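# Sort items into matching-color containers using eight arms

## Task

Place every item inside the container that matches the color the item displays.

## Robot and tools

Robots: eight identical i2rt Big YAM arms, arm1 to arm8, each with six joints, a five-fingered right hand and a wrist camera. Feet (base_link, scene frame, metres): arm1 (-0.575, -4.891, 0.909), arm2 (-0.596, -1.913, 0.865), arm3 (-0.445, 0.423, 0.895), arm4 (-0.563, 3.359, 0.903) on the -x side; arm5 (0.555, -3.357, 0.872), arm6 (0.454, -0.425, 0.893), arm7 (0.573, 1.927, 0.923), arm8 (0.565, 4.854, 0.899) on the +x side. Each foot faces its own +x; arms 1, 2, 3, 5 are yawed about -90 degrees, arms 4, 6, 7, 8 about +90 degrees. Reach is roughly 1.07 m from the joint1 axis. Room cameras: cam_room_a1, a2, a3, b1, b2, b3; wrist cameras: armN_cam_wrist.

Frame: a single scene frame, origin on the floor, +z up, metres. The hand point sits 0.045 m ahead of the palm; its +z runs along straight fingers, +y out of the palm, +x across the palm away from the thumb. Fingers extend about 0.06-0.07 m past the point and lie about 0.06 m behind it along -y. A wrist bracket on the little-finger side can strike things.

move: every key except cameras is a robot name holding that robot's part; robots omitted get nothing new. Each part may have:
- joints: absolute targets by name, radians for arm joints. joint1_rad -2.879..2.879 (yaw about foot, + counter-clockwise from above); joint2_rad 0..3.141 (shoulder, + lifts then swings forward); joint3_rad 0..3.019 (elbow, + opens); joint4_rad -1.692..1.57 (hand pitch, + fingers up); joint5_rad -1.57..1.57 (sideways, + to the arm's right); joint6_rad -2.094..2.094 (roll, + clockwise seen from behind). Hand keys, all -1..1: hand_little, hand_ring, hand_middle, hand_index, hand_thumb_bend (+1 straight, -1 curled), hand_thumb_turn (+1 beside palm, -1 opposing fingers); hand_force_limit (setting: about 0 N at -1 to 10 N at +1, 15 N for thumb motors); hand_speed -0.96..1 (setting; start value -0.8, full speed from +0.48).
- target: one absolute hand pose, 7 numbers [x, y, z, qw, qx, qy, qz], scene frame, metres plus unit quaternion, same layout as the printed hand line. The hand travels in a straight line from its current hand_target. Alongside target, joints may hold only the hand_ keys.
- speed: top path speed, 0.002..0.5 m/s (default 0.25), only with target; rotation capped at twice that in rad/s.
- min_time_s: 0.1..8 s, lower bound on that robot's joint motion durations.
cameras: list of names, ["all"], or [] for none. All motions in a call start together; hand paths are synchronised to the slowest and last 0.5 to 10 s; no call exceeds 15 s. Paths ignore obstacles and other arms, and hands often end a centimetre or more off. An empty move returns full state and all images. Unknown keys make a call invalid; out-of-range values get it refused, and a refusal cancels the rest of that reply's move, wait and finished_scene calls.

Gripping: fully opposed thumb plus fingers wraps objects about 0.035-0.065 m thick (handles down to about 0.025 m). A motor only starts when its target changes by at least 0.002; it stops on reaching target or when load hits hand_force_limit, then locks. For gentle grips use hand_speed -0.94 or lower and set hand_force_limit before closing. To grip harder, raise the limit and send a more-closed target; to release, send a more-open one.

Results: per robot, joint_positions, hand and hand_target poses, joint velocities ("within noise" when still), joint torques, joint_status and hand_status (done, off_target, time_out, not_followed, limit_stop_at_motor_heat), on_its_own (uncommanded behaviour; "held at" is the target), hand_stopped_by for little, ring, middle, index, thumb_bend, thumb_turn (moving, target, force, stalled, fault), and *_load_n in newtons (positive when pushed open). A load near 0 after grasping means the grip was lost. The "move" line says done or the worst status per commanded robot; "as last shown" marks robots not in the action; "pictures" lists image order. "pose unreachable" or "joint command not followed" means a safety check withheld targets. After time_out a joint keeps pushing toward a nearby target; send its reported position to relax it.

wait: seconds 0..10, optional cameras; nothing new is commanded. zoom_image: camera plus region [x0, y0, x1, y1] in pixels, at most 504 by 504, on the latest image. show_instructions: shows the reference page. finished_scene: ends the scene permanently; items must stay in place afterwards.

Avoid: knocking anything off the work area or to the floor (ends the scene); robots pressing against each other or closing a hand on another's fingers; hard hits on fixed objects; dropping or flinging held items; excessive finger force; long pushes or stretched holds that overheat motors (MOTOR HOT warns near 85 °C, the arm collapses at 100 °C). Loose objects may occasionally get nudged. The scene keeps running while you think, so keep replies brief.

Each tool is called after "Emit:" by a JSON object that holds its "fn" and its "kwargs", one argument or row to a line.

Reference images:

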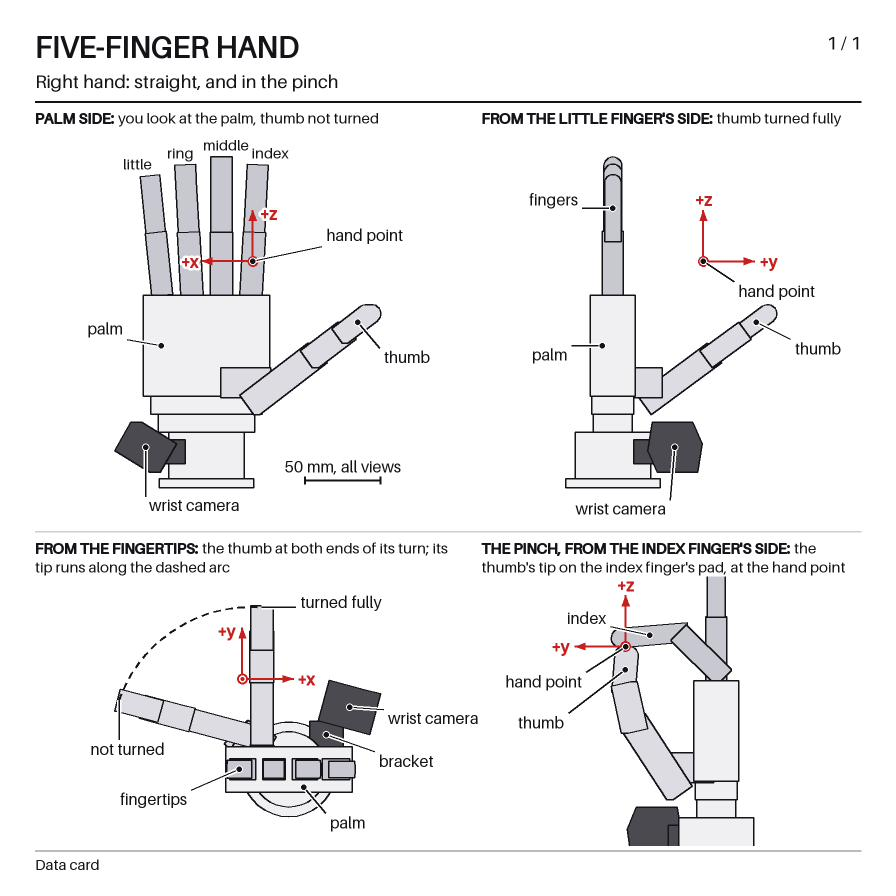

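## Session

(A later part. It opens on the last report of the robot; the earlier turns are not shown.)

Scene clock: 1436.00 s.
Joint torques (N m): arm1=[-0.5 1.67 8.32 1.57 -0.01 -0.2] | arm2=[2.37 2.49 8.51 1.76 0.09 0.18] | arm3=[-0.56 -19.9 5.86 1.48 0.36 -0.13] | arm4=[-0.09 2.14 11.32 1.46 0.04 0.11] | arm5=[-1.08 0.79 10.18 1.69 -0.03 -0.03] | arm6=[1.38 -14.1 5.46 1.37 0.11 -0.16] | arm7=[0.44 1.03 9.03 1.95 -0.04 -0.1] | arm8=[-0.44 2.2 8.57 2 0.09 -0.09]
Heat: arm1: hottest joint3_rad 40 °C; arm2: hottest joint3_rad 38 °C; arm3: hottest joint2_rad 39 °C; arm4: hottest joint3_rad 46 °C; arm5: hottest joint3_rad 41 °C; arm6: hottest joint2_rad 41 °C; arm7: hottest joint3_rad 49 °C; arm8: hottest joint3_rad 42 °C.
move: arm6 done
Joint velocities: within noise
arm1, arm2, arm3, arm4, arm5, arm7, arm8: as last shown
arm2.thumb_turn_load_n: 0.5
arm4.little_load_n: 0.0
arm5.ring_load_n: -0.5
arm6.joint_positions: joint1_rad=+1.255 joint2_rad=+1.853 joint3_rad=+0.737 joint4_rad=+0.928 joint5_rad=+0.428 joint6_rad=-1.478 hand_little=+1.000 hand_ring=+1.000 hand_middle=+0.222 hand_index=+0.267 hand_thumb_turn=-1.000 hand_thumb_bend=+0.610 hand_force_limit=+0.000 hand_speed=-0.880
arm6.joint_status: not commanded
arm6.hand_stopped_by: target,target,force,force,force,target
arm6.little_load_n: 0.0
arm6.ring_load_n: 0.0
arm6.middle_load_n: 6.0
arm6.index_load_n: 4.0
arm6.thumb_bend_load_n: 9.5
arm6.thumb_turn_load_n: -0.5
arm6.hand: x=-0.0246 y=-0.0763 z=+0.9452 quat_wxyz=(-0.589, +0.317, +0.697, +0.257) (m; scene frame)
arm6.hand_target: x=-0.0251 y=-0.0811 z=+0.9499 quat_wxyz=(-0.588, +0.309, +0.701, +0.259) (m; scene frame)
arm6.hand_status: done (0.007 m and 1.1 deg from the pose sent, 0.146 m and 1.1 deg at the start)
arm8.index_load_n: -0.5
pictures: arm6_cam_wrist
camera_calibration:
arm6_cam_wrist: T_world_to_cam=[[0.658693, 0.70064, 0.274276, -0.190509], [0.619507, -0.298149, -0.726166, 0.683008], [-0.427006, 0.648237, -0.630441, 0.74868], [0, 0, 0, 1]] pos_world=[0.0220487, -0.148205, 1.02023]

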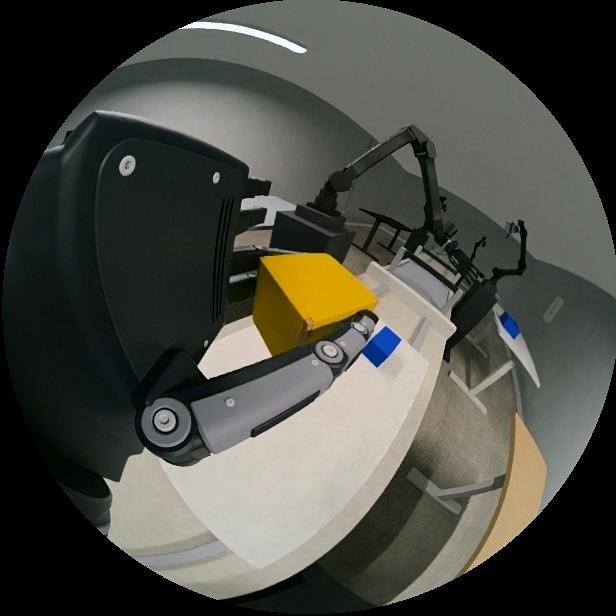

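Emit:
{"fn": "move", "kwargs": {
  "arm6": {"joints": {"joint1_rad": 2.6}, "min_time_s": 3.0},
  "cameras": ["arm6_cam_wrist", "cam_room_a2"]
}}

Emit:
{"fn": "zoom_image", "kwargs": {
  "camera": "cam_room_a2",
  "region": [150, 150, 650, 450]
}}

Scene clock: 1457.80 s.
Joint torques (N m): arm1=[-0.5 1.67 8.31 1.55 -0.01 -0.2] | arm2=[1.49 2.14 8.47 1.59 0.07 0.07] | arm3=[-0.5 -19.96 5.87 1.48 0.35 -0.13] | arm4=[0.03 2.49 11.34 1.44 0.04 0.11] | arm5=[-1.14 0.79 10.15 1.69 -0.03 -0.05] | arm6=[-0.38 -12.81 5.49 1.35 0.03 -0.19] | arm7=[0.09 1.03 9.03 1.95 0 -0.09] | arm8=[-0.44 2.2 8.58 1.99 0.09 -0.09]
Heat: arm1: hottest joint3_rad 40 °C; arm2: hottest joint3_rad 38 °C; arm3: hottest joint2_rad 40 °C; arm4: hottest joint3_rad 46 °C; arm5: hottest joint3_rad 41 °C; arm6: hottest joint2_rad 42 °C; arm7: hottest joint3_rad 49 °C; arm8: hottest joint3_rad 42 °C.
move: arm6 done
Joint velocities: within noise
arm1, arm2, arm3, arm4, arm5, arm7, arm8: as last shown
arm2.thumb_turn_load_n: 0.0
arm4.little_load_n: -0.5
arm5.ring_load_n: 0.0
arm6.joint_positions: joint1_rad=+2.601 joint2_rad=+1.853 joint3_rad=+0.737 joint4_rad=+0.928 joint5_rad=+0.429 joint6_rad=-1.478 hand_little=+1.000 hand_ring=+1.000 hand_middle=+0.222 hand_index=+0.267 hand_thumb_turn=-1.000 hand_thumb_bend=+0.610 hand_force_limit=+0.000 hand_speed=-0.880
arm6.joint_status: all done
arm6.hand_stopped_by: target,target,force,force,force,target
arm6.little_load_n: 0.0
arm6.ring_load_n: 0.0
arm6.middle_load_n: 6.5
arm6.index_load_n: 4.0
arm6.thumb_bend_load_n: 9.5
arm6.thumb_turn_load_n: -0.5
arm6.hand: x=+0.0068 y=-0.8131 z=+0.9475 quat_wxyz=(-0.622, -0.185, +0.742, -0.167) (m; scene frame)
arm6.hand_target: x=+0.0075 y=-0.8104 z=+0.9522 quat_wxyz=(-0.624, -0.190, +0.741, -0.162) (m; scene frame)
arm6.hand_status: not commanded
arm7.index_load_n: -0.5
arm8.index_load_n: 0.0
pictures: arm6_cam_wrist, cam_room_a2
camera_calibration:
arm6_cam_wrist: T_world_to_cam=[[-0.534244, 0.800115, 0.272762, 0.394788], [0.427956, 0.534263, -0.728983, 1.12642], [-0.728997, -0.272724, -0.627841, 0.491971], [0, 0, 0, 1]] pos_world=[0.0874987, -0.783509, 1.02234]

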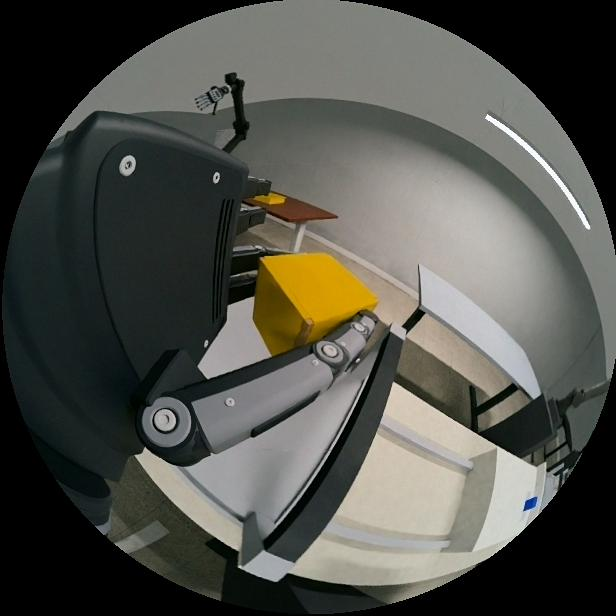

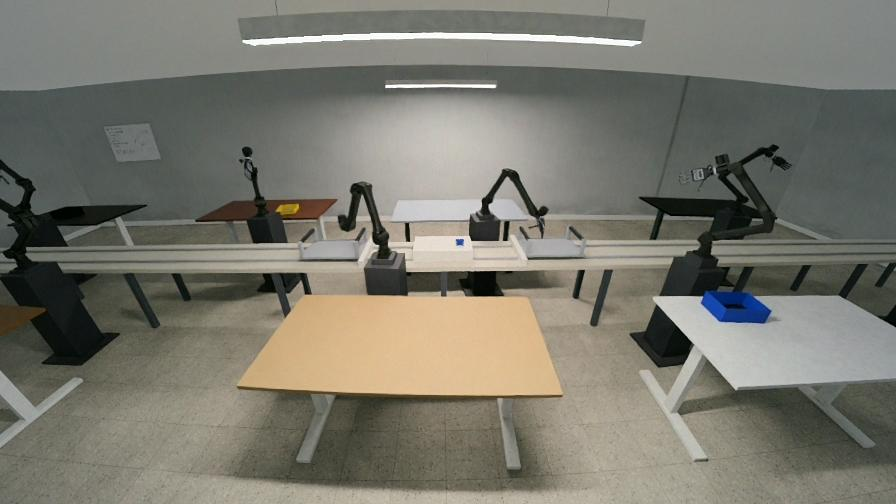

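Scaled by 1.008 from the camera's 896x504 image, which has a finer 1280x720 frame.

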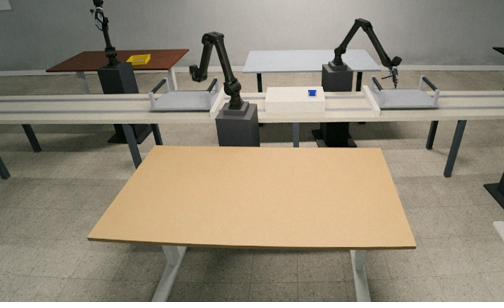

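Emit:
{"fn": "move", "kwargs": {
  "arm6": {"target": [0.0, -0.98, 0.87, -0.624, -0.190, 0.741, -0.162], "speed": 0.15},
  "arm3": {"joints": {"joint1_rad": 1.144}, "min_time_s": 3.0},
  "cameras": ["arm6_cam_wrist", "arm3_cam_wrist"]
}}

Scene clock: 1472.40 s.
Joint torques (N m): arm1=[-0.5 1.73 8.31 1.57 -0.01 -0.2] | arm2=[2.49 2.02 8.34 1.78 0.03 0.11] | arm3=[1.49 -19.96 5.85 1.47 0.35 -0.13] | arm4=[0.15 2.37 11.29 1.44 0.05 0.11] | arm5=[-0.97 0.79 10.14 1.74 -0.03 -0.02] | arm6=[0.79 -14.33 9.78 1.24 0.18 0.09] | arm7=[0.73 1.03 8.99 1.72 -0.03 -0.08] | arm8=[-0.44 2.2 8.57 2 0.09 -0.09]
Heat: arm1: hottest joint3_rad 40 °C; arm2: hottest joint3_rad 38 °C; arm3: hottest joint2_rad 40 °C; arm4: hottest joint3_rad 46 °C; arm5: hottest joint3_rad 41 °C; arm6: hottest joint2_rad 43 °C; arm7: hottest joint3_rad 49 °C; arm8: hottest joint3_rad 42 °C.
move: arm3 done; arm6 off_target
Joint velocities: within noise
arm1.joint_positions: joint1_rad=-0.121 joint2_rad=+0.635 joint3_rad=+1.344 joint4_rad=-1.616 joint5_rad=-0.120 joint6_rad=-1.545 hand_little=+1.000 hand_ring=+1.000 hand_middle=+1.000 hand_index=+1.000 hand_thumb_turn=+1.000 hand_thumb_bend=+1.000 hand_force_limit=+0.000 hand_speed=-0.800
arm1.joint_status: not commanded
arm1.hand_stopped_by: target,target,target,target,target,target
arm1.little_load_n: -0.5
arm1.ring_load_n: 0.0
arm1.middle_load_n: 0.0
arm1.index_load_n: 0.0
arm1.thumb_bend_load_n: 0.0
arm1.thumb_turn_load_n: 0.0
arm1.hand: x=-0.6327 y=-5.0762 z=+1.3312 quat_wxyz=(+0.201, +0.635, -0.699, +0.262) (m; scene frame)
arm1.hand_target: x=-0.6328 y=-5.0772 z=+1.3418 quat_wxyz=(+0.210, +0.632, -0.695, +0.270) (m; scene frame)
arm1.hand_status: not commanded
arm2, arm7: as last shown
arm3.joint_positions: joint1_rad=+1.142 joint2_rad=+2.097 joint3_rad=+1.231 joint4_rad=+0.508 joint5_rad=+1.005 joint6_rad=-1.270 hand_little=+1.000 hand_ring=+1.000 hand_middle=+1.000 hand_index=+1.000 hand_thumb_turn=-1.000 hand_thumb_bend=+1.000 hand_force_limit=+0.000 hand_speed=-0.700
arm3.joint_status: all done
arm3.hand_stopped_by: target,target,target,target,target,target
arm3.little_load_n: 0.0
arm3.ring_load_n: 0.0
arm3.middle_load_n: 0.0
arm3.index_load_n: 0.0
arm3.thumb_bend_load_n: 0.0
arm3.thumb_turn_load_n: 0.0
arm3.hand: x=+0.1179 y=+0.0820 z=+0.9388 quat_wxyz=(+0.381, +0.617, -0.462, +0.511) (m; scene frame)
arm3.hand_target: x=+0.1191 y=+0.0825 z=+0.9515 quat_wxyz=(+0.380, +0.615, -0.461, +0.514) (m; scene frame)
arm3.hand_status: not commanded
arm4.joint_positions: joint1_rad=-0.176 joint2_rad=+0.629 joint3_rad=+1.398 joint4_rad=-1.236 joint5_rad=+0.104 joint6_rad=-0.912 hand_little=+1.000 hand_ring=+1.000 hand_middle=+1.000 hand_index=+1.000 hand_thumb_turn=+1.000 hand_thumb_bend=+1.000 hand_force_limit=+0.000 hand_speed=-0.800
arm4.joint_status: not commanded
arm4.hand_stopped_by: target,target,target,target,target,target
arm4.little_load_n: 0.0
arm4.ring_load_n: 0.0
arm4.middle_load_n: 0.0
arm4.index_load_n: 0.0
arm4.thumb_bend_load_n: 0.0
arm4.thumb_turn_load_n: 0.0
arm4.hand: x=-0.4346 y=+3.5667 z=+1.4025 quat_wxyz=(-0.397, +0.825, +0.210, +0.343) (m; scene frame)
arm4.hand_target: x=-0.4351 y=+3.5654 z=+1.4148 quat_wxyz=(-0.407, +0.818, +0.208, +0.350) (m; scene frame)
arm4.hand_status: not commanded
arm5.joint_positions: joint1_rad=+0.016 joint2_rad=+0.642 joint3_rad=+1.328 joint4_rad=-1.278 joint5_rad=-0.066 joint6_rad=-1.023 hand_little=+1.000 hand_ring=+1.000 hand_middle=+1.000 hand_index=+1.000 hand_thumb_turn=+1.000 hand_thumb_bend=+1.000 hand_force_limit=+0.000 hand_speed=-0.800
arm5.joint_status: not commanded
arm5.hand_stopped_by: target,target,target,target,target,target
arm5.little_load_n: 0.0
arm5.ring_load_n: 0.0
arm5.middle_load_n: 0.0
arm5.index_load_n: 0.0
arm5.thumb_bend_load_n: 0.0
arm5.thumb_turn_load_n: 0.0
arm5.hand: x=+0.5381 y=-3.6054 z=+1.3262 quat_wxyz=(+0.193, +0.459, -0.754, +0.428) (m; scene frame)
arm5.hand_target: x=+0.5380 y=-3.6049 z=+1.3356 quat_wxyz=(+0.198, +0.457, -0.750, +0.436) (m; scene frame)
arm5.hand_status: not commanded
arm6.joint_positions: joint1_rad=+2.758 joint2_rad=+2.219 joint3_rad=+1.171 joint4_rad=+0.839 joint5_rad=+0.586 joint6_rad=-1.470 hand_little=+1.000 hand_ring=+1.000 hand_middle=+0.222 hand_index=+0.267 hand_thumb_turn=-1.000 hand_thumb_bend=+0.610 hand_force_limit=+0.000 hand_speed=-0.880
arm6.joint_status: not commanded
arm6.hand_stopped_by: target,target,force,force,force,target
arm6.little_load_n: 0.0
arm6.ring_load_n: 0.0
arm6.middle_load_n: 6.5
arm6.index_load_n: 4.0
arm6.thumb_bend_load_n: 9.5
arm6.thumb_turn_load_n: -1.0
arm6.hand: x=+0.0030 y=-0.9676 z=+0.8757 quat_wxyz=(-0.624, -0.195, +0.740, -0.157) (m; scene frame)
arm6.hand_target: x=+0.0005 y=-0.9795 z=+0.8702 quat_wxyz=(-0.624, -0.190, +0.741, -0.162) (m; scene frame)
arm6.hand_status: off_target (0.014 m and 0.9 deg from the pose sent, 0.184 m and 0.8 deg at the start)
arm7.index_load_n: 0.0
arm8.joint_positions: joint1_rad=-0.206 joint2_rad=+0.621 joint3_rad=+1.343 joint4_rad=-1.268 joint5_rad=+0.184 joint6_rad=-1.064 hand_little=+1.000 hand_ring=+1.000 hand_middle=+1.000 hand_index=+1.000 hand_thumb_turn=+1.000 hand_thumb_bend=+1.000 hand_force_limit=+0.000 hand_speed=-0.800
arm8.joint_status: not commanded
arm8.hand_stopped_by: target,target,target,target,target,target
arm8.little_load_n: 0.0
arm8.ring_load_n: 0.0
arm8.middle_load_n: 0.0
arm8.index_load_n: 0.0
arm8.thumb_bend_load_n: 0.0
arm8.thumb_turn_load_n: 0.0
arm8.hand: x=+0.6996 y=+5.0540 z=+1.3763 quat_wxyz=(-0.320, +0.823, +0.278, +0.378) (m; scene frame)
arm8.hand_target: x=+0.6991 y=+5.0532 z=+1.3886 quat_wxyz=(-0.330, +0.817, +0.275, +0.385) (m; scene frame)
arm8.hand_status: not commanded
pictures: arm3_cam_wrist, arm6_cam_wrist
camera_calibration:
arm3_cam_wrist: T_world_to_cam=[[-0.923721, -0.280534, 0.260846, -0.116091], [-0.377062, 0.545777, -0.748299, 0.704516], [0.0675598, -0.789575, -0.609924, 0.740855], [0, 0, 0, 1]] pos_world=[0.108358, 0.167884, 1.00934]
arm6_cam_wrist: T_world_to_cam=[[-0.532569, 0.791268, 0.300442, 0.503186], [0.418504, 0.554724, -0.719121, 1.16942], [-0.73568, -0.257246, -0.626578, 0.415831], [0, 0, 0, 1]] pos_world=[0.0844918, -0.939891, 0.950328]

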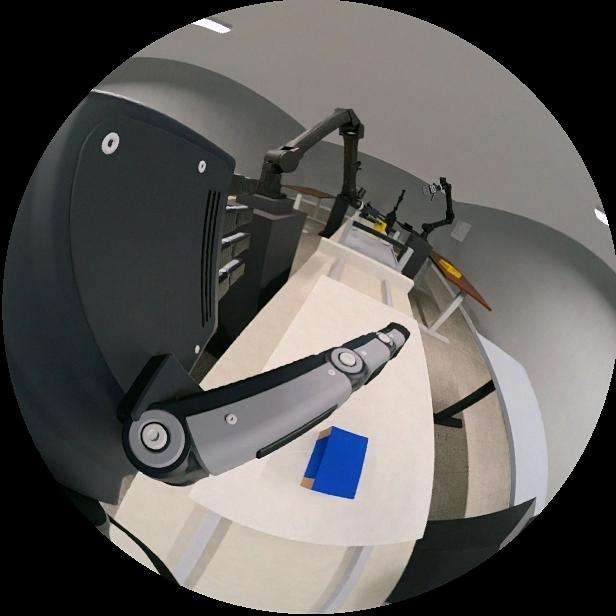

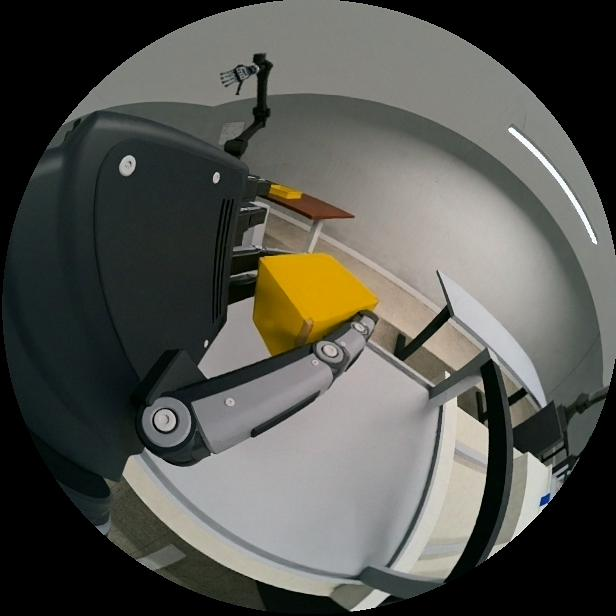

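Emit:
{"fn": "move", "kwargs": {
  "arm6": {"target": [0.0, -0.99, 0.778, -0.624, -0.190, 0.741, -0.162], "speed": 0.08},
  "arm3": {"target": [0.0235, 0.14, 0.91, -0.2072, -0.7251, 0.2469, -0.6085], "speed": 0.15},
  "cameras": ["arm6_cam_wrist", "arm3_cam_wrist"]
}}

Scene clock: 1506.20 s.
Joint torques (N m): arm1=[-0.5 1.73 8.32 1.58 -0.01 -0.2] | arm2=[2.49 1.79 8.59 1.84 0.06 0.06] | arm3=[-0.62 -14.62 2.81 2.96 -0.02 -0.24] | arm4=[0.03 2.32 11.29 1.46 0.06 0.11] | arm5=[-0.97 0.79 10.21 1.73 -0.05 -0.03] | arm6=[2.43 -15.85 8.42 2.58 0.2 0.11] | arm7=[0.67 1.2 8.95 1.84 -0.04 -0.09] | arm8=[-0.44 2.2 8.58 1.99 0.09 -0.09]
Heat: arm1: hottest joint3_rad 40 °C; arm2: hottest joint3_rad 38 °C; arm3: hottest joint2_rad 40 °C; arm4: hottest joint3_rad 46 °C; arm5: hottest joint3_rad 41 °C; arm6: hottest joint2_rad 44 °C; arm7: hottest joint3_rad 49 °C; arm8: hottest joint3_rad 43 °C.
move: arm3 off_target; arm6 off_target
Joint velocities: within noise
arm1, arm4, arm5, arm8: as last shown
arm1.little_load_n: 0.0
arm2.joint_positions: joint1_rad=+2.185 joint2_rad=+0.644 joint3_rad=+1.370 joint4_rad=-1.438 joint5_rad=+0.193 joint6_rad=-1.138 hand_little=+1.000 hand_ring=+1.000 hand_middle=+1.000 hand_index=+1.000 hand_thumb_turn=+1.000 hand_thumb_bend=+1.000 hand_force_limit=+0.000 hand_speed=-0.800
arm2.joint_status: not commanded
arm2.hand_stopped_by: target,target,target,target,target,target
arm2.little_load_n: 0.0
arm2.ring_load_n: 0.0
arm2.middle_load_n: 0.0
arm2.index_load_n: 0.0
arm2.thumb_bend_load_n: 0.0
arm2.thumb_turn_load_n: 0.0
arm2.hand: x=-0.3803 y=-1.8731 z=+1.3226 quat_wxyz=(-0.118, +0.906, +0.012, +0.407) (m; scene frame)
arm2.hand_target: x=-0.3813 y=-1.8702 z=+1.3311 quat_wxyz=(-0.126, +0.901, +0.018, +0.414) (m; scene frame)
arm2.hand_status: not commanded
arm3.joint_positions: joint1_rad=+1.079 joint2_rad=+1.947 joint3_rad=+0.593 joint4_rad=+1.122 joint5_rad=+0.331 joint6_rad=-1.501 hand_little=+1.000 hand_ring=+1.000 hand_middle=+1.000 hand_index=+1.000 hand_thumb_turn=-1.000 hand_thumb_bend=+1.000 hand_force_limit=+0.000 hand_speed=-0.700
arm3.joint_status: not commanded
arm3.hand_stopped_by: target,target,target,target,target,target
arm3.little_load_n: 0.0
arm3.ring_load_n: 0.0
arm3.middle_load_n: 0.0
arm3.index_load_n: 0.0
arm3.thumb_bend_load_n: 0.0
arm3.thumb_turn_load_n: 0.5
arm3.hand: x=+0.0230 y=+0.1465 z=+0.8931 quat_wxyz=(+0.201, +0.738, -0.249, +0.594) (m; scene frame)
arm3.hand_target: x=+0.0234 y=+0.1400 z=+0.9098 quat_wxyz=(+0.207, +0.725, -0.247, +0.608) (m; scene frame)
arm3.hand_status: off_target (0.018 m and 2.3 deg from the pose sent, 0.114 m and 36.0 deg at the start)
arm6.joint_positions: joint1_rad=+2.761 joint2_rad=+2.444 joint3_rad=+1.282 joint4_rad=+0.927 joint5_rad=+0.593 joint6_rad=-1.466 hand_little=+1.000 hand_ring=+1.000 hand_middle=+0.222 hand_index=+0.267 hand_thumb_turn=-1.000 hand_thumb_bend=+0.610 hand_force_limit=+0.000 hand_speed=-0.880
arm6.joint_status: not commanded
arm6.hand_stopped_by: target,target,force,force,force,target
arm6.little_load_n: 0.0
arm6.ring_load_n: 0.0
arm6.middle_load_n: 6.5
arm6.index_load_n: 4.0
arm6.thumb_bend_load_n: 9.5
arm6.thumb_turn_load_n: -1.0
arm6.hand: x=-0.0003 y=-0.9769 z=+0.7820 quat_wxyz=(-0.618, -0.199, +0.746, -0.149) (m; scene frame)
arm6.hand_target: x=+0.0005 y=-0.9896 z=+0.7782 quat_wxyz=(-0.623, -0.190, +0.741, -0.162) (m; scene frame)
arm6.hand_status: off_target (0.014 m and 2.1 deg from the pose sent, 0.100 m and 0.9 deg at the start)
arm7.joint_positions: joint1_rad=+2.086 joint2_rad=+0.561 joint3_rad=+1.327 joint4_rad=-1.220 joint5_rad=-0.136 joint6_rad=-1.492 hand_little=+1.000 hand_ring=+1.000 hand_middle=+1.000 hand_index=+1.000 hand_thumb_turn=+1.000 hand_thumb_bend=+1.000 hand_force_limit=+0.000 hand_speed=-0.800
arm7.joint_status: not commanded
arm7.hand_stopped_by: target,target,target,target,target,target
arm7.little_load_n: 0.0
arm7.ring_load_n: 0.0
arm7.middle_load_n: 0.0
arm7.index_load_n: 0.0
arm7.thumb_bend_load_n: 0.0
arm7.thumb_turn_load_n: 0.0
arm7.hand: x=+0.3498 y=+1.8186 z=+1.4239 quat_wxyz=(-0.478, -0.247, +0.811, -0.230) (m; scene frame)
arm7.hand_target: x=+0.3524 y=+1.8164 z=+1.4368 quat_wxyz=(-0.488, -0.252, +0.802, -0.237) (m; scene frame)
arm7.hand_status: not commanded
pictures: arm3_cam_wrist, arm6_cam_wrist
camera_calibration:
arm3_cam_wrist: T_world_to_cam=[[-0.572766, -0.776011, 0.264096, -0.112165], [-0.6442, 0.226894, -0.730429, 0.636266], [0.506899, -0.588495, -0.629863, 0.748519], [0, 0, 0, 1]] pos_world=[-0.0337855, 0.209093, 0.965834]
arm6_cam_wrist: T_world_to_cam=[[-0.532609, 0.787259, 0.310726, 0.524974], [0.429321, 0.567695, -0.702429, 1.10825], [-0.729391, -0.240719, -0.640346, 0.379202], [0, 0, 0, 1]] pos_world=[0.0803957, -0.951161, 0.858167]

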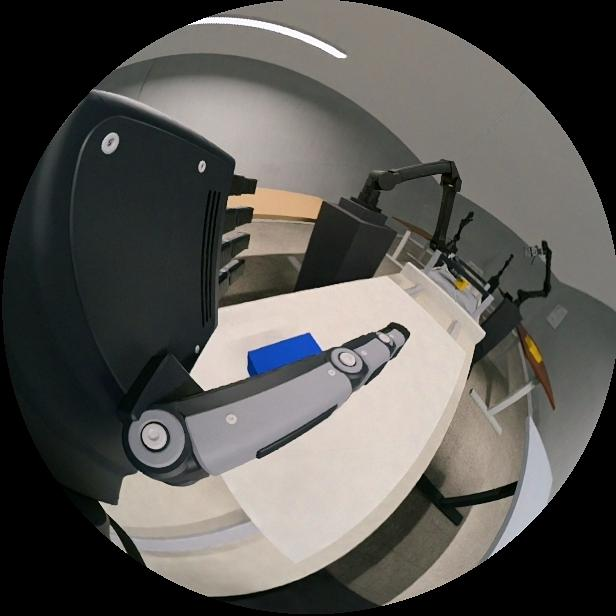

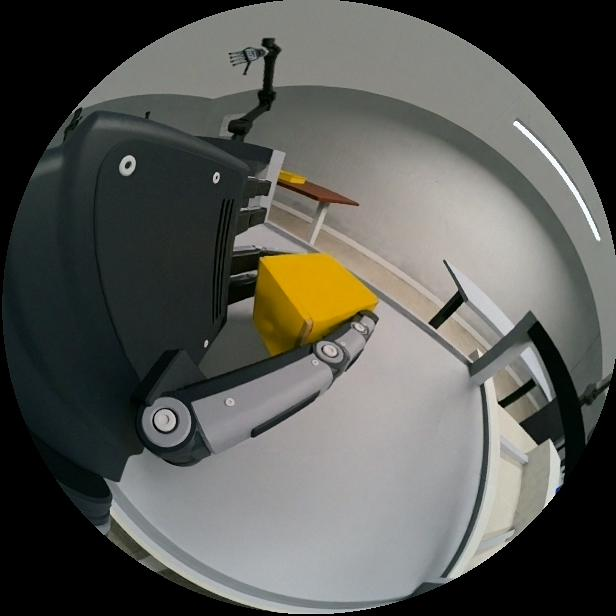

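Emit:
{"fn": "move", "kwargs": {
  "arm6": {"target": [0.0, -0.99, 0.767, -0.624, -0.190, 0.741, -0.162], "speed": 0.04},
  "arm3": {"target": [0.0235, 0.1335, 0.855, -0.2072, -0.7251, 0.2469, -0.6085], "speed": 0.1},
  "cameras": ["arm6_cam_wrist", "arm3_cam_wrist"]
}}

Scene clock: 1522.00 s.
Joint torques (N m): arm1=[-0.5 1.67 8.32 1.57 -0.01 -0.2] | arm2=[2.08 2.43 8.25 1.87 0.06 0.1] | arm3=[-0.44 -12.34 3.3 3 -0.03 -0.22] | arm4=[-0.03 2.37 11.34 1.44 0.05 0.1] | arm5=[-1.2 0.79 10.15 1.68 -0.03 -0.03] | arm6=[0.85 -15.62 8.43 2.55 0.2 0.11] | arm7=[0.62 0.91 8.94 1.8 -0.01 -0.07] | arm8=[-0.44 2.26 8.57 1.99 0.09 -0.09]
Heat: arm1: hottest joint3_rad 40 °C; arm2: hottest joint3_rad 38 °C; arm3: hottest joint2_rad 39 °C; arm4: hottest joint3_rad 46 °C; arm5: hottest joint3_rad 41 °C; arm6: hottest joint2_rad 45 °C; arm7: hottest joint3_rad 49 °C; arm8: hottest joint3_rad 43 °C.
move: arm3 done; arm6 off_target
Joint velocities: within noise
arm1, arm2, arm4, arm5, arm7, arm8: as last shown
arm3.joint_positions: joint1_rad=+1.062 joint2_rad=+2.112 joint3_rad=+0.612 joint4_rad=+1.282 joint5_rad=+0.314 joint6_rad=-1.505 hand_little=+1.000 hand_ring=+1.000 hand_middle=+1.000 hand_index=+1.000 hand_thumb_turn=-1.000 hand_thumb_bend=+1.000 hand_force_limit=+0.000 hand_speed=-0.700
arm3.joint_status: not commanded
arm3.hand_stopped_by: target,target,target,target,target,target
arm3.little_load_n: 0.0
arm3.ring_load_n: 0.0
arm3.middle_load_n: 0.0
arm3.index_load_n: 0.0
arm3.thumb_bend_load_n: 0.0
arm3.thumb_turn_load_n: 0.0
arm3.hand: x=+0.0188 y=+0.1413 z=+0.8507 quat_wxyz=(+0.201, +0.734, -0.249, +0.599) (m; scene frame)
arm3.hand_target: x=+0.0232 y=+0.1337 z=+0.8551 quat_wxyz=(+0.207, +0.725, -0.247, +0.608) (m; scene frame)
arm3.hand_status: done (0.010 m and 1.6 deg from the pose sent, 0.040 m and 2.4 deg at the start)
arm6.joint_positions: joint1_rad=+2.761 joint2_rad=+2.469 joint3_rad=+1.295 joint4_rad=+0.940 joint5_rad=+0.593 joint6_rad=-1.466 hand_little=+1.000 hand_ring=+1.000 hand_middle=+0.222 hand_index=+0.267 hand_thumb_turn=-1.000 hand_thumb_bend=+0.610 hand_force_limit=+0.000 hand_speed=-0.880
arm6.joint_status: not commanded
arm6.hand_stopped_by: target,target,force,force,force,target
arm6.little_load_n: -0.5
arm6.ring_load_n: 0.0
arm6.middle_load_n: 6.5
arm6.index_load_n: 4.0
arm6.thumb_bend_load_n: 9.5
arm6.thumb_turn_load_n: -0.5
arm6.hand: x=-0.0005 y=-0.9774 z=+0.7719 quat_wxyz=(-0.618, -0.199, +0.746, -0.149) (m; scene frame)
arm6.hand_target: x=+0.0006 y=-0.9895 z=+0.7670 quat_wxyz=(-0.623, -0.190, +0.741, -0.162) (m; scene frame)
arm6.hand_status: off_target (0.014 m and 2.0 deg from the pose sent, 0.020 m and 2.1 deg at the start)
arm8.thumb_turn_load_n: -0.5
pictures: arm3_cam_wrist, arm6_cam_wrist
camera_calibration:
arm3_cam_wrist: T_world_to_cam=[[-0.576387, -0.774936, 0.25933, -0.103387], [-0.634186, 0.22406, -0.740004, 0.612203], [0.51535, -0.590992, -0.620599, 0.713169], [0, 0, 0, 1]] pos_world=[-0.0388723, 0.204189, 0.922435]
arm6_cam_wrist: T_world_to_cam=[[-0.532442, 0.787502, 0.310395, 0.528903], [0.42909, 0.567193, -0.702975, 1.10137], [-0.729649, -0.241106, -0.639907, 0.371781], [0, 0, 0, 1]] pos_world=[0.0802952, -0.951561, 0.847969]

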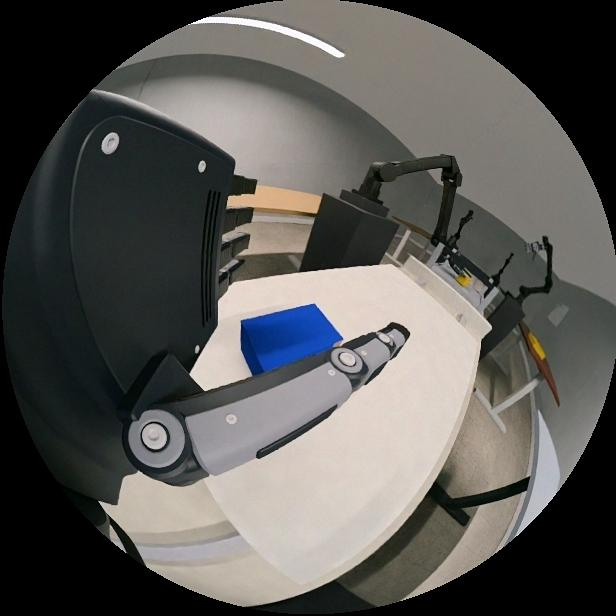

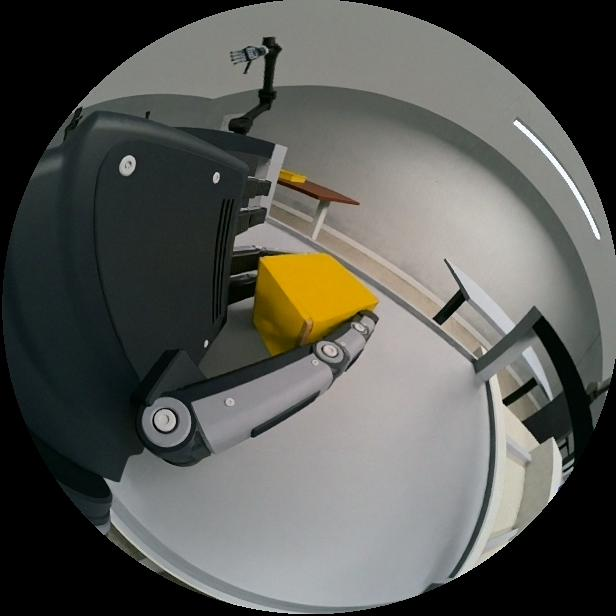

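Emit:
{"fn": "move", "kwargs": {
  "arm6": {"target": [0.0, -0.99, 0.760, -0.624, -0.190, 0.741, -0.162], "speed": 0.04},
  "arm3": {"target": [0.0275, 0.1325, 0.826, -0.2072, -0.7251, 0.2469, -0.6085], "speed": 0.08},
  "cameras": ["arm6_cam_wrist", "arm3_cam_wrist"]
}}

Scene clock: 1529.97 s.
Joint torques (N m): arm1=[-0.44 1.73 8.34 1.55 -0.01 -0.2] | arm2=[4.07 1.61 8.5 1.51 0.04 0.1] | arm3=[-0.44 -12.69 2.69 3 0 -0.21] | arm4=[-0.03 2.32 11.33 1.46 0.04 0.11] | arm5=[-1.08 0.67 10.1 1.78 -0.03 -0.04] | arm6=[1.61 -15.91 8.1 2.41 0.09 0.06] | arm7=[0.15 0.85 8.94 1.96 -0.01 -0.07] | arm8=[-0.44 2.2 8.58 1.99 0.09 -0.09]
Heat: arm1: hottest joint3_rad 40 °C; arm2: hottest joint3_rad 38 °C; arm3: hottest joint2_rad 38 °C; arm4: hottest joint3_rad 46 °C; arm5: hottest joint3_rad 41 °C; arm6: hottest joint2_rad 44 °C; arm7: hottest joint3_rad 49 °C; arm8: hottest joint3_rad 43 °C.
move: arm3 done; arm6 off_target
Joint velocities: within noise
arm1, arm2, arm4, arm5, arm7, arm8: as last shown
arm3.joint_positions: joint1_rad=+1.062 joint2_rad=+2.214 joint3_rad=+0.655 joint4_rad=+1.345 joint5_rad=+0.314 joint6_rad=-1.505 hand_little=+1.000 hand_ring=+1.000 hand_middle=+1.000 hand_index=+1.000 hand_thumb_turn=-1.000 hand_thumb_bend=+1.000 hand_force_limit=+0.000 hand_speed=-0.700
arm3.joint_status: not commanded
arm3.hand_stopped_by: target,target,target,target,target,target
arm3.little_load_n: 0.0
arm3.ring_load_n: 0.0
arm3.middle_load_n: 0.0
arm3.index_load_n: 0.0
arm3.thumb_bend_load_n: 0.0
arm3.thumb_turn_load_n: 0.5
arm3.hand: x=+0.0244 y=+0.1395 z=+0.8232 quat_wxyz=(+0.201, +0.733, -0.249, +0.601) (m; scene frame)
arm3.hand_target: x=+0.0274 y=+0.1327 z=+0.8261 quat_wxyz=(+0.207, +0.725, -0.247, +0.608) (m; scene frame)
arm3.hand_status: done (0.008 m and 1.4 deg from the pose sent, 0.028 m and 1.6 deg at the start)
arm6.joint_positions: joint1_rad=+2.761 joint2_rad=+2.482 joint3_rad=+1.304 joint4_rad=+0.949 joint5_rad=+0.594 joint6_rad=-1.466 hand_little=+1.000 hand_ring=+1.000 hand_middle=+0.222 hand_index=+0.267 hand_thumb_turn=-1.000 hand_thumb_bend=+0.610 hand_force_limit=+0.000 hand_speed=-0.880
arm6.joint_status: not commanded
arm6.hand_stopped_by: target,target,force,force,force,target
arm6.little_load_n: 0.0
arm6.ring_load_n: 0.0
arm6.middle_load_n: 6.5
arm6.index_load_n: 4.0
arm6.thumb_bend_load_n: 9.5
arm6.thumb_turn_load_n: -0.5
arm6.hand: x=-0.0011 y=-0.9783 z=+0.7675 quat_wxyz=(-0.620, -0.197, +0.745, -0.150) (m; scene frame)
arm6.hand_target: x=+0.0005 y=-0.9896 z=+0.7604 quat_wxyz=(-0.623, -0.190, +0.741, -0.162) (m; scene frame)
arm6.hand_status: off_target (0.014 m and 1.8 deg from the pose sent, 0.017 m and 2.0 deg at the start)
arm8.thumb_turn_load_n: 0.0
pictures: arm3_cam_wrist, arm6_cam_wrist
camera_calibration:
arm3_cam_wrist: T_world_to_cam=[[-0.577248, -0.774632, 0.258322, -0.0936275], [-0.631777, 0.223252, -0.742305, 0.597679], [0.517343, -0.591696, -0.618266, 0.690301], [0, 0, 0, 1]] pos_world=[-0.0335692, 0.202488, 0.894636]
arm6_cam_wrist: T_world_to_cam=[[-0.530788, 0.78943, 0.308326, 0.534144], [0.427965, 0.563678, -0.706479, 1.09834], [-0.731512, -0.243038, -0.637042, 0.364212], [0, 0, 0, 1]] pos_world=[0.0798913, -0.952262, 0.843282]

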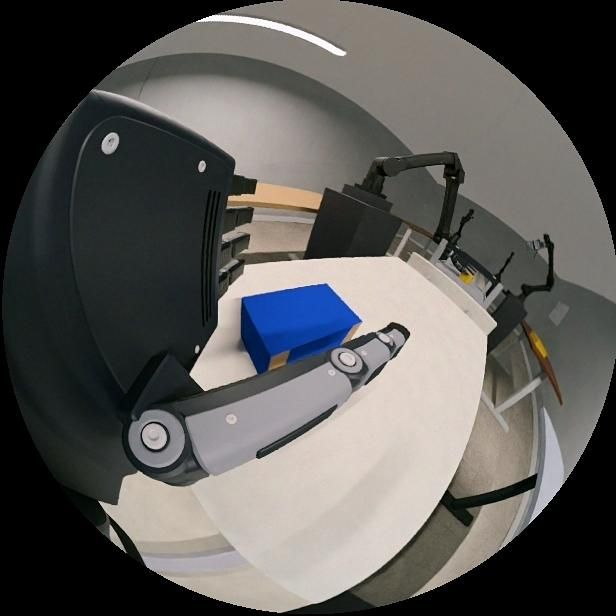

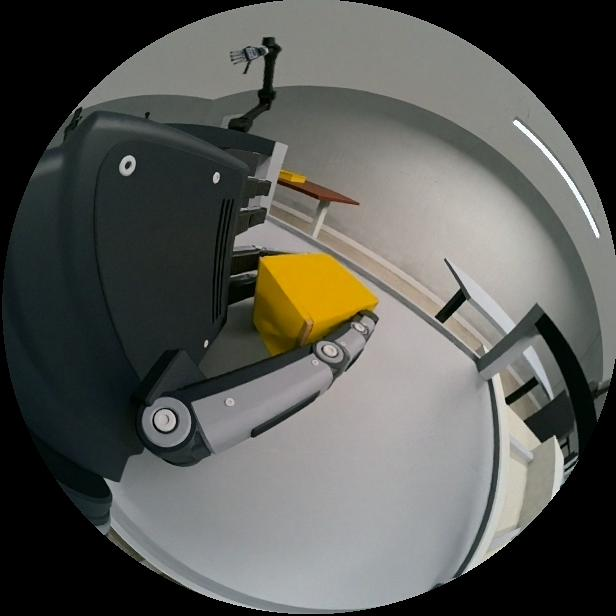

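Emit:
{"fn": "move", "kwargs": {
  "arm6": {"target": [0.0, -0.99, 0.755, -0.624, -0.190, 0.741, -0.162], "speed": 0.04},
  "arm3": {"target": [0.0265, 0.133, 0.813, -0.2072, -0.7251, 0.2469, -0.6085], "speed": 0.06},
  "cameras": ["arm6_cam_wrist", "arm3_cam_wrist"]
}}

Scene clock: 1538.93 s.
Joint torques (N m): arm1=[-0.5 1.73 8.32 1.57 -0.01 -0.2] | arm2=[2.32 2.43 8.53 1.8 0.08 0.09] | arm3=[-0.44 -12.81 2.4 3.03 0 -0.21] | arm4=[0.09 2.43 11.32 1.44 0.06 0.11] | arm5=[-1.2 0.79 10.14 1.69 -0.04 -0.03] | arm6=[0.91 -15.62 8.24 2.55 0.13 0.12] | arm7=[0.62 0.85 8.96 1.87 -0.03 -0.08] | arm8=[-0.44 2.2 8.58 2 0.09 -0.09]
Heat: arm1: hottest joint3_rad 40 °C; arm2: hottest joint3_rad 38 °C; arm3: hottest joint3_rad 38 °C; arm4: hottest joint3_rad 46 °C; arm5: hottest joint3_rad 41 °C; arm6: hottest joint2_rad 43 °C; arm7: hottest joint3_rad 49 °C; arm8: hottest joint3_rad 43 °C.
move: arm3 done; arm6 off_target
Joint velocities: within noise
arm1, arm2, arm4, arm5, arm7, arm8: as last shown
arm3.joint_positions: joint1_rad=+1.062 joint2_rad=+2.258 joint3_rad=+0.668 joint4_rad=+1.378 joint5_rad=+0.314 joint6_rad=-1.505 hand_little=+1.000 hand_ring=+1.000 hand_middle=+1.000 hand_index=+1.000 hand_thumb_turn=-1.000 hand_thumb_bend=+1.000 hand_force_limit=+0.000 hand_speed=-0.700
arm3.joint_status: not commanded
arm3.hand_stopped_by: target,target,target,target,target,target
arm3.little_load_n: 0.0
arm3.ring_load_n: 0.0
arm3.middle_load_n: 0.0
arm3.index_load_n: 0.0
arm3.thumb_bend_load_n: 0.0
arm3.thumb_turn_load_n: 0.0
arm3.hand: x=+0.0244 y=+0.1395 z=+0.8114 quat_wxyz=(+0.201, +0.732, -0.249, +0.602) (m; scene frame)
arm3.hand_target: x=+0.0265 y=+0.1331 z=+0.8132 quat_wxyz=(+0.207, +0.725, -0.247, +0.608) (m; scene frame)
arm3.hand_status: done (0.007 m and 1.3 deg from the pose sent, 0.012 m and 1.4 deg at the start)
arm6.joint_positions: joint1_rad=+2.761 joint2_rad=+2.489 joint3_rad=+1.311 joint4_rad=+0.958 joint5_rad=+0.595 joint6_rad=-1.466 hand_little=+1.000 hand_ring=+1.000 hand_middle=+0.222 hand_index=+0.267 hand_thumb_turn=-1.000 hand_thumb_bend=+0.610 hand_force_limit=+0.000 hand_speed=-0.880
arm6.joint_status: not commanded
arm6.hand_stopped_by: target,target,force,force,force,target
arm6.little_load_n: 0.0
arm6.ring_load_n: 0.0
arm6.middle_load_n: 6.0
arm6.index_load_n: 3.5
arm6.thumb_bend_load_n: 10.0
arm6.thumb_turn_load_n: -1.0
arm6.hand: x=-0.0020 y=-0.9799 z=+0.7668 quat_wxyz=(-0.622, -0.195, +0.743, -0.152) (m; scene frame)
arm6.hand_target: x=+0.0006 y=-0.9894 z=+0.7553 quat_wxyz=(-0.623, -0.190, +0.741, -0.162) (m; scene frame)
arm6.hand_status: off_target (0.016 m and 1.3 deg from the pose sent, 0.017 m and 1.8 deg at the start)
pictures: arm3_cam_wrist, arm6_cam_wrist
camera_calibration:
arm3_cam_wrist: T_world_to_cam=[[-0.577948, -0.774378, 0.257517, -0.08993], [-0.629849, 0.222623, -0.74413, 0.590427], [0.518909, -0.592265, -0.616406, 0.681569], [0, 0, 0, 1]] pos_world=[-0.0337667, 0.202587, 0.882636]
arm6_cam_wrist: T_world_to_cam=[[-0.529014, 0.792086, 0.304538, 0.54067], [0.425542, 0.558092, -0.712353, 1.09813], [-0.734205, -0.247251, -0.632305, 0.354895], [0, 0, 0, 1]] pos_world=[0.0792867, -0.953367, 0.842003]

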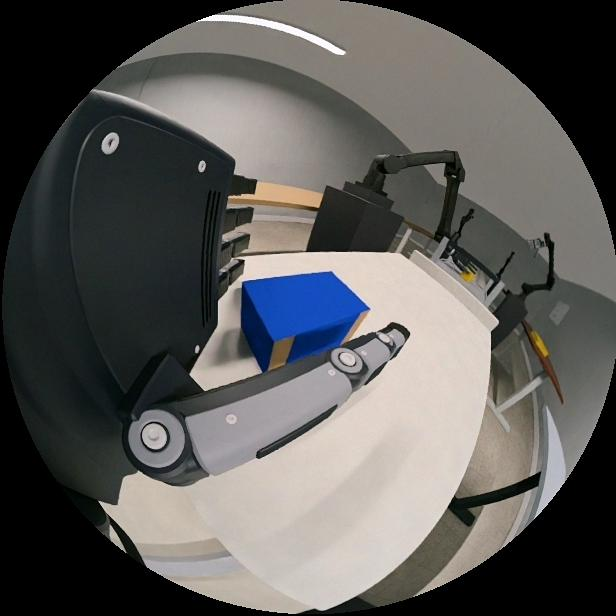

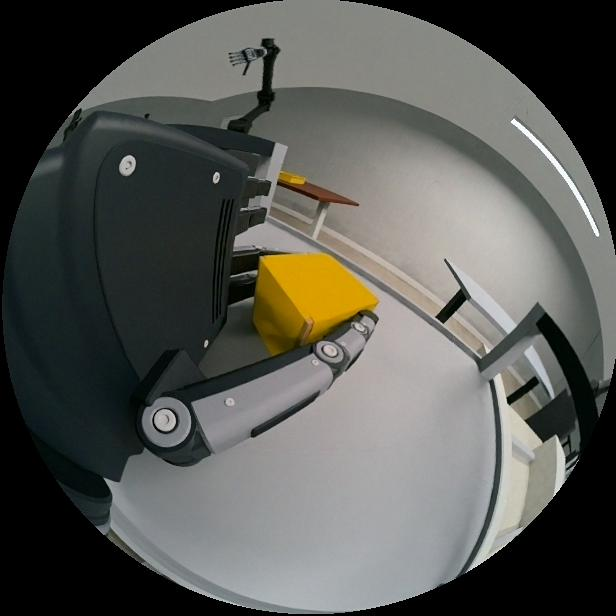

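Emit:
{"fn": "move", "kwargs": {
  "arm6": {"joints": {"hand_index": 1, "hand_middle": 1, "hand_thumb_bend": 1, "hand_speed": -0.7}},
  "arm3": {"joints": {"hand_index": -0.3, "hand_middle": -0.3, "hand_thumb_bend": -0.4, "hand_speed": -0.88}},
  "cameras": ["arm6_cam_wrist", "arm3_cam_wrist"]
}}

Scene clock: 1554.27 s.
Joint torques (N m): arm1=[-0.5 1.73 8.31 1.57 -0.01 -0.2] | arm2=[2.96 2.49 8.57 1.84 0.05 0.12] | arm3=[-0.5 -12.86 2.4 2.99 0.02 -0.21] | arm4=[0.09 2.32 11.3 1.47 0.06 0.1] | arm5=[-1.08 0.85 10.18 1.72 -0.04 -0.04] | arm6=[1.03 -15.68 8.2 2.29 0.11 0.11] | arm7=[-0.03 1.03 8.87 1.88 -0.01 -0.09] | arm8=[-0.44 2.2 8.58 2 0.09 -0.09]
Heat: arm1: hottest joint3_rad 40 °C; arm2: hottest joint3_rad 38 °C; arm3: hottest joint3_rad 38 °C; arm4: hottest joint3_rad 46 °C; arm5: hottest joint3_rad 41 °C; arm6: hottest joint2_rad 44 °C; arm7: hottest joint3_rad 49 °C; arm8: hottest joint3_rad 43 °C.
move: arm3 off_target; arm6 done
Joint velocities: within noise
arm1, arm2, arm4, arm5, arm7, arm8: as last shown
arm3.joint_positions: joint1_rad=+1.062 joint2_rad=+2.258 joint3_rad=+0.668 joint4_rad=+1.378 joint5_rad=+0.314 joint6_rad=-1.505 hand_little=+1.000 hand_ring=+1.000 hand_middle=+0.111 hand_index=+0.156 hand_thumb_turn=-1.000 hand_thumb_bend=+0.553 hand_force_limit=+0.000 hand_speed=-0.880
arm3.joint_status: hand_middle off_target (ended at +0.111, target -0.300); hand_index off_target (ended at +0.156, target -0.300); hand_thumb_bend off_target (ended at +0.553, target -0.400); the others done
arm3.hand_stopped_by: target,target,force,force,force,target
arm3.little_load_n: 0.0
arm3.ring_load_n: 0.0
arm3.middle_load_n: 5.5
arm3.index_load_n: 5.0
arm3.thumb_bend_load_n: 10.0
arm3.thumb_turn_load_n: 0.0
arm3.hand: x=+0.0243 y=+0.1396 z=+0.8112 quat_wxyz=(+0.201, +0.732, -0.249, +0.602) (m; scene frame)
arm3.hand_target: x=+0.0264 y=+0.1331 z=+0.8131 quat_wxyz=(+0.207, +0.725, -0.247, +0.608) (m; scene frame)
arm3.hand_status: not commanded
arm6.joint_positions: joint1_rad=+2.761 joint2_rad=+2.492 joint3_rad=+1.311 joint4_rad=+0.958 joint5_rad=+0.595 joint6_rad=-1.466 hand_little=+1.000 hand_ring=+1.000 hand_middle=+1.000 hand_index=+1.000 hand_thumb_turn=-1.000 hand_thumb_bend=+1.000 hand_force_limit=+0.000 hand_speed=-0.700
arm6.joint_status: all done
arm6.hand_stopped_by: target,target,target,target,target,target
arm6.little_load_n: 0.0
arm6.ring_load_n: 0.0
arm6.middle_load_n: 0.0
arm6.index_load_n: 0.0
arm6.thumb_bend_load_n: 0.0
arm6.thumb_turn_load_n: 0.5
arm6.hand: x=-0.0017 y=-0.9792 z=+0.7650 quat_wxyz=(-0.621, -0.196, +0.744, -0.151) (m; scene frame)
arm6.hand_target: x=+0.0006 y=-0.9894 z=+0.7552 quat_wxyz=(-0.623, -0.190, +0.741, -0.162) (m; scene frame)
arm6.hand_status: not commanded
pictures: arm3_cam_wrist, arm6_cam_wrist
camera_calibration:
arm3_cam_wrist: T_world_to_cam=[[-0.577848, -0.774406, 0.257656, -0.09005], [-0.630176, 0.222748, -0.743816, 0.589901], [0.518623, -0.592181, -0.616727, 0.681755], [0, 0, 0, 1]] pos_world=[-0.0338671, 0.202588, 0.882436]
arm6_cam_wrist: T_world_to_cam=[[-0.529051, 0.791572, 0.305809, 0.539312], [0.426618, 0.559624, -0.710506, 1.09644], [-0.733554, -0.24543, -0.633769, 0.357063], [0, 0, 0, 1]] pos_world=[0.0794871, -0.952864, 0.840396]

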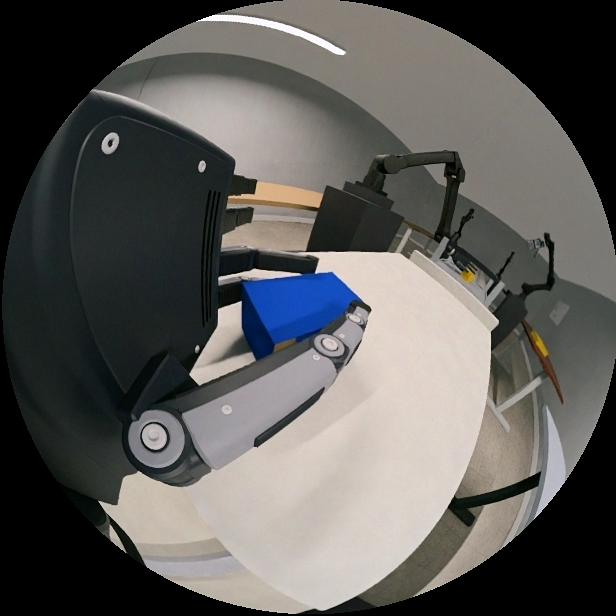

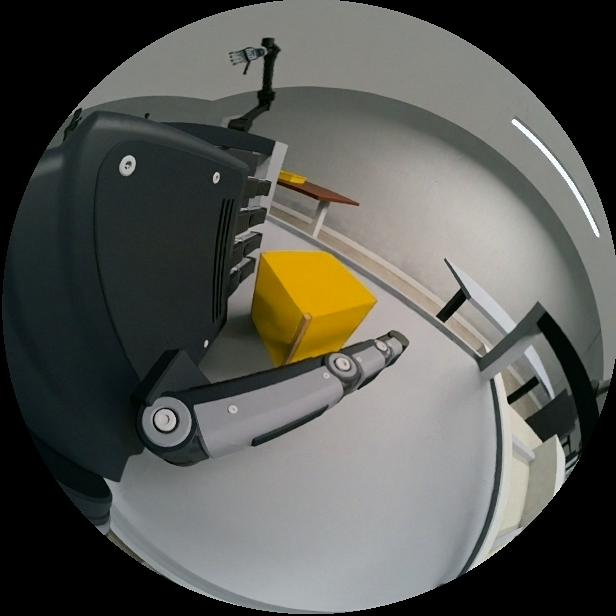

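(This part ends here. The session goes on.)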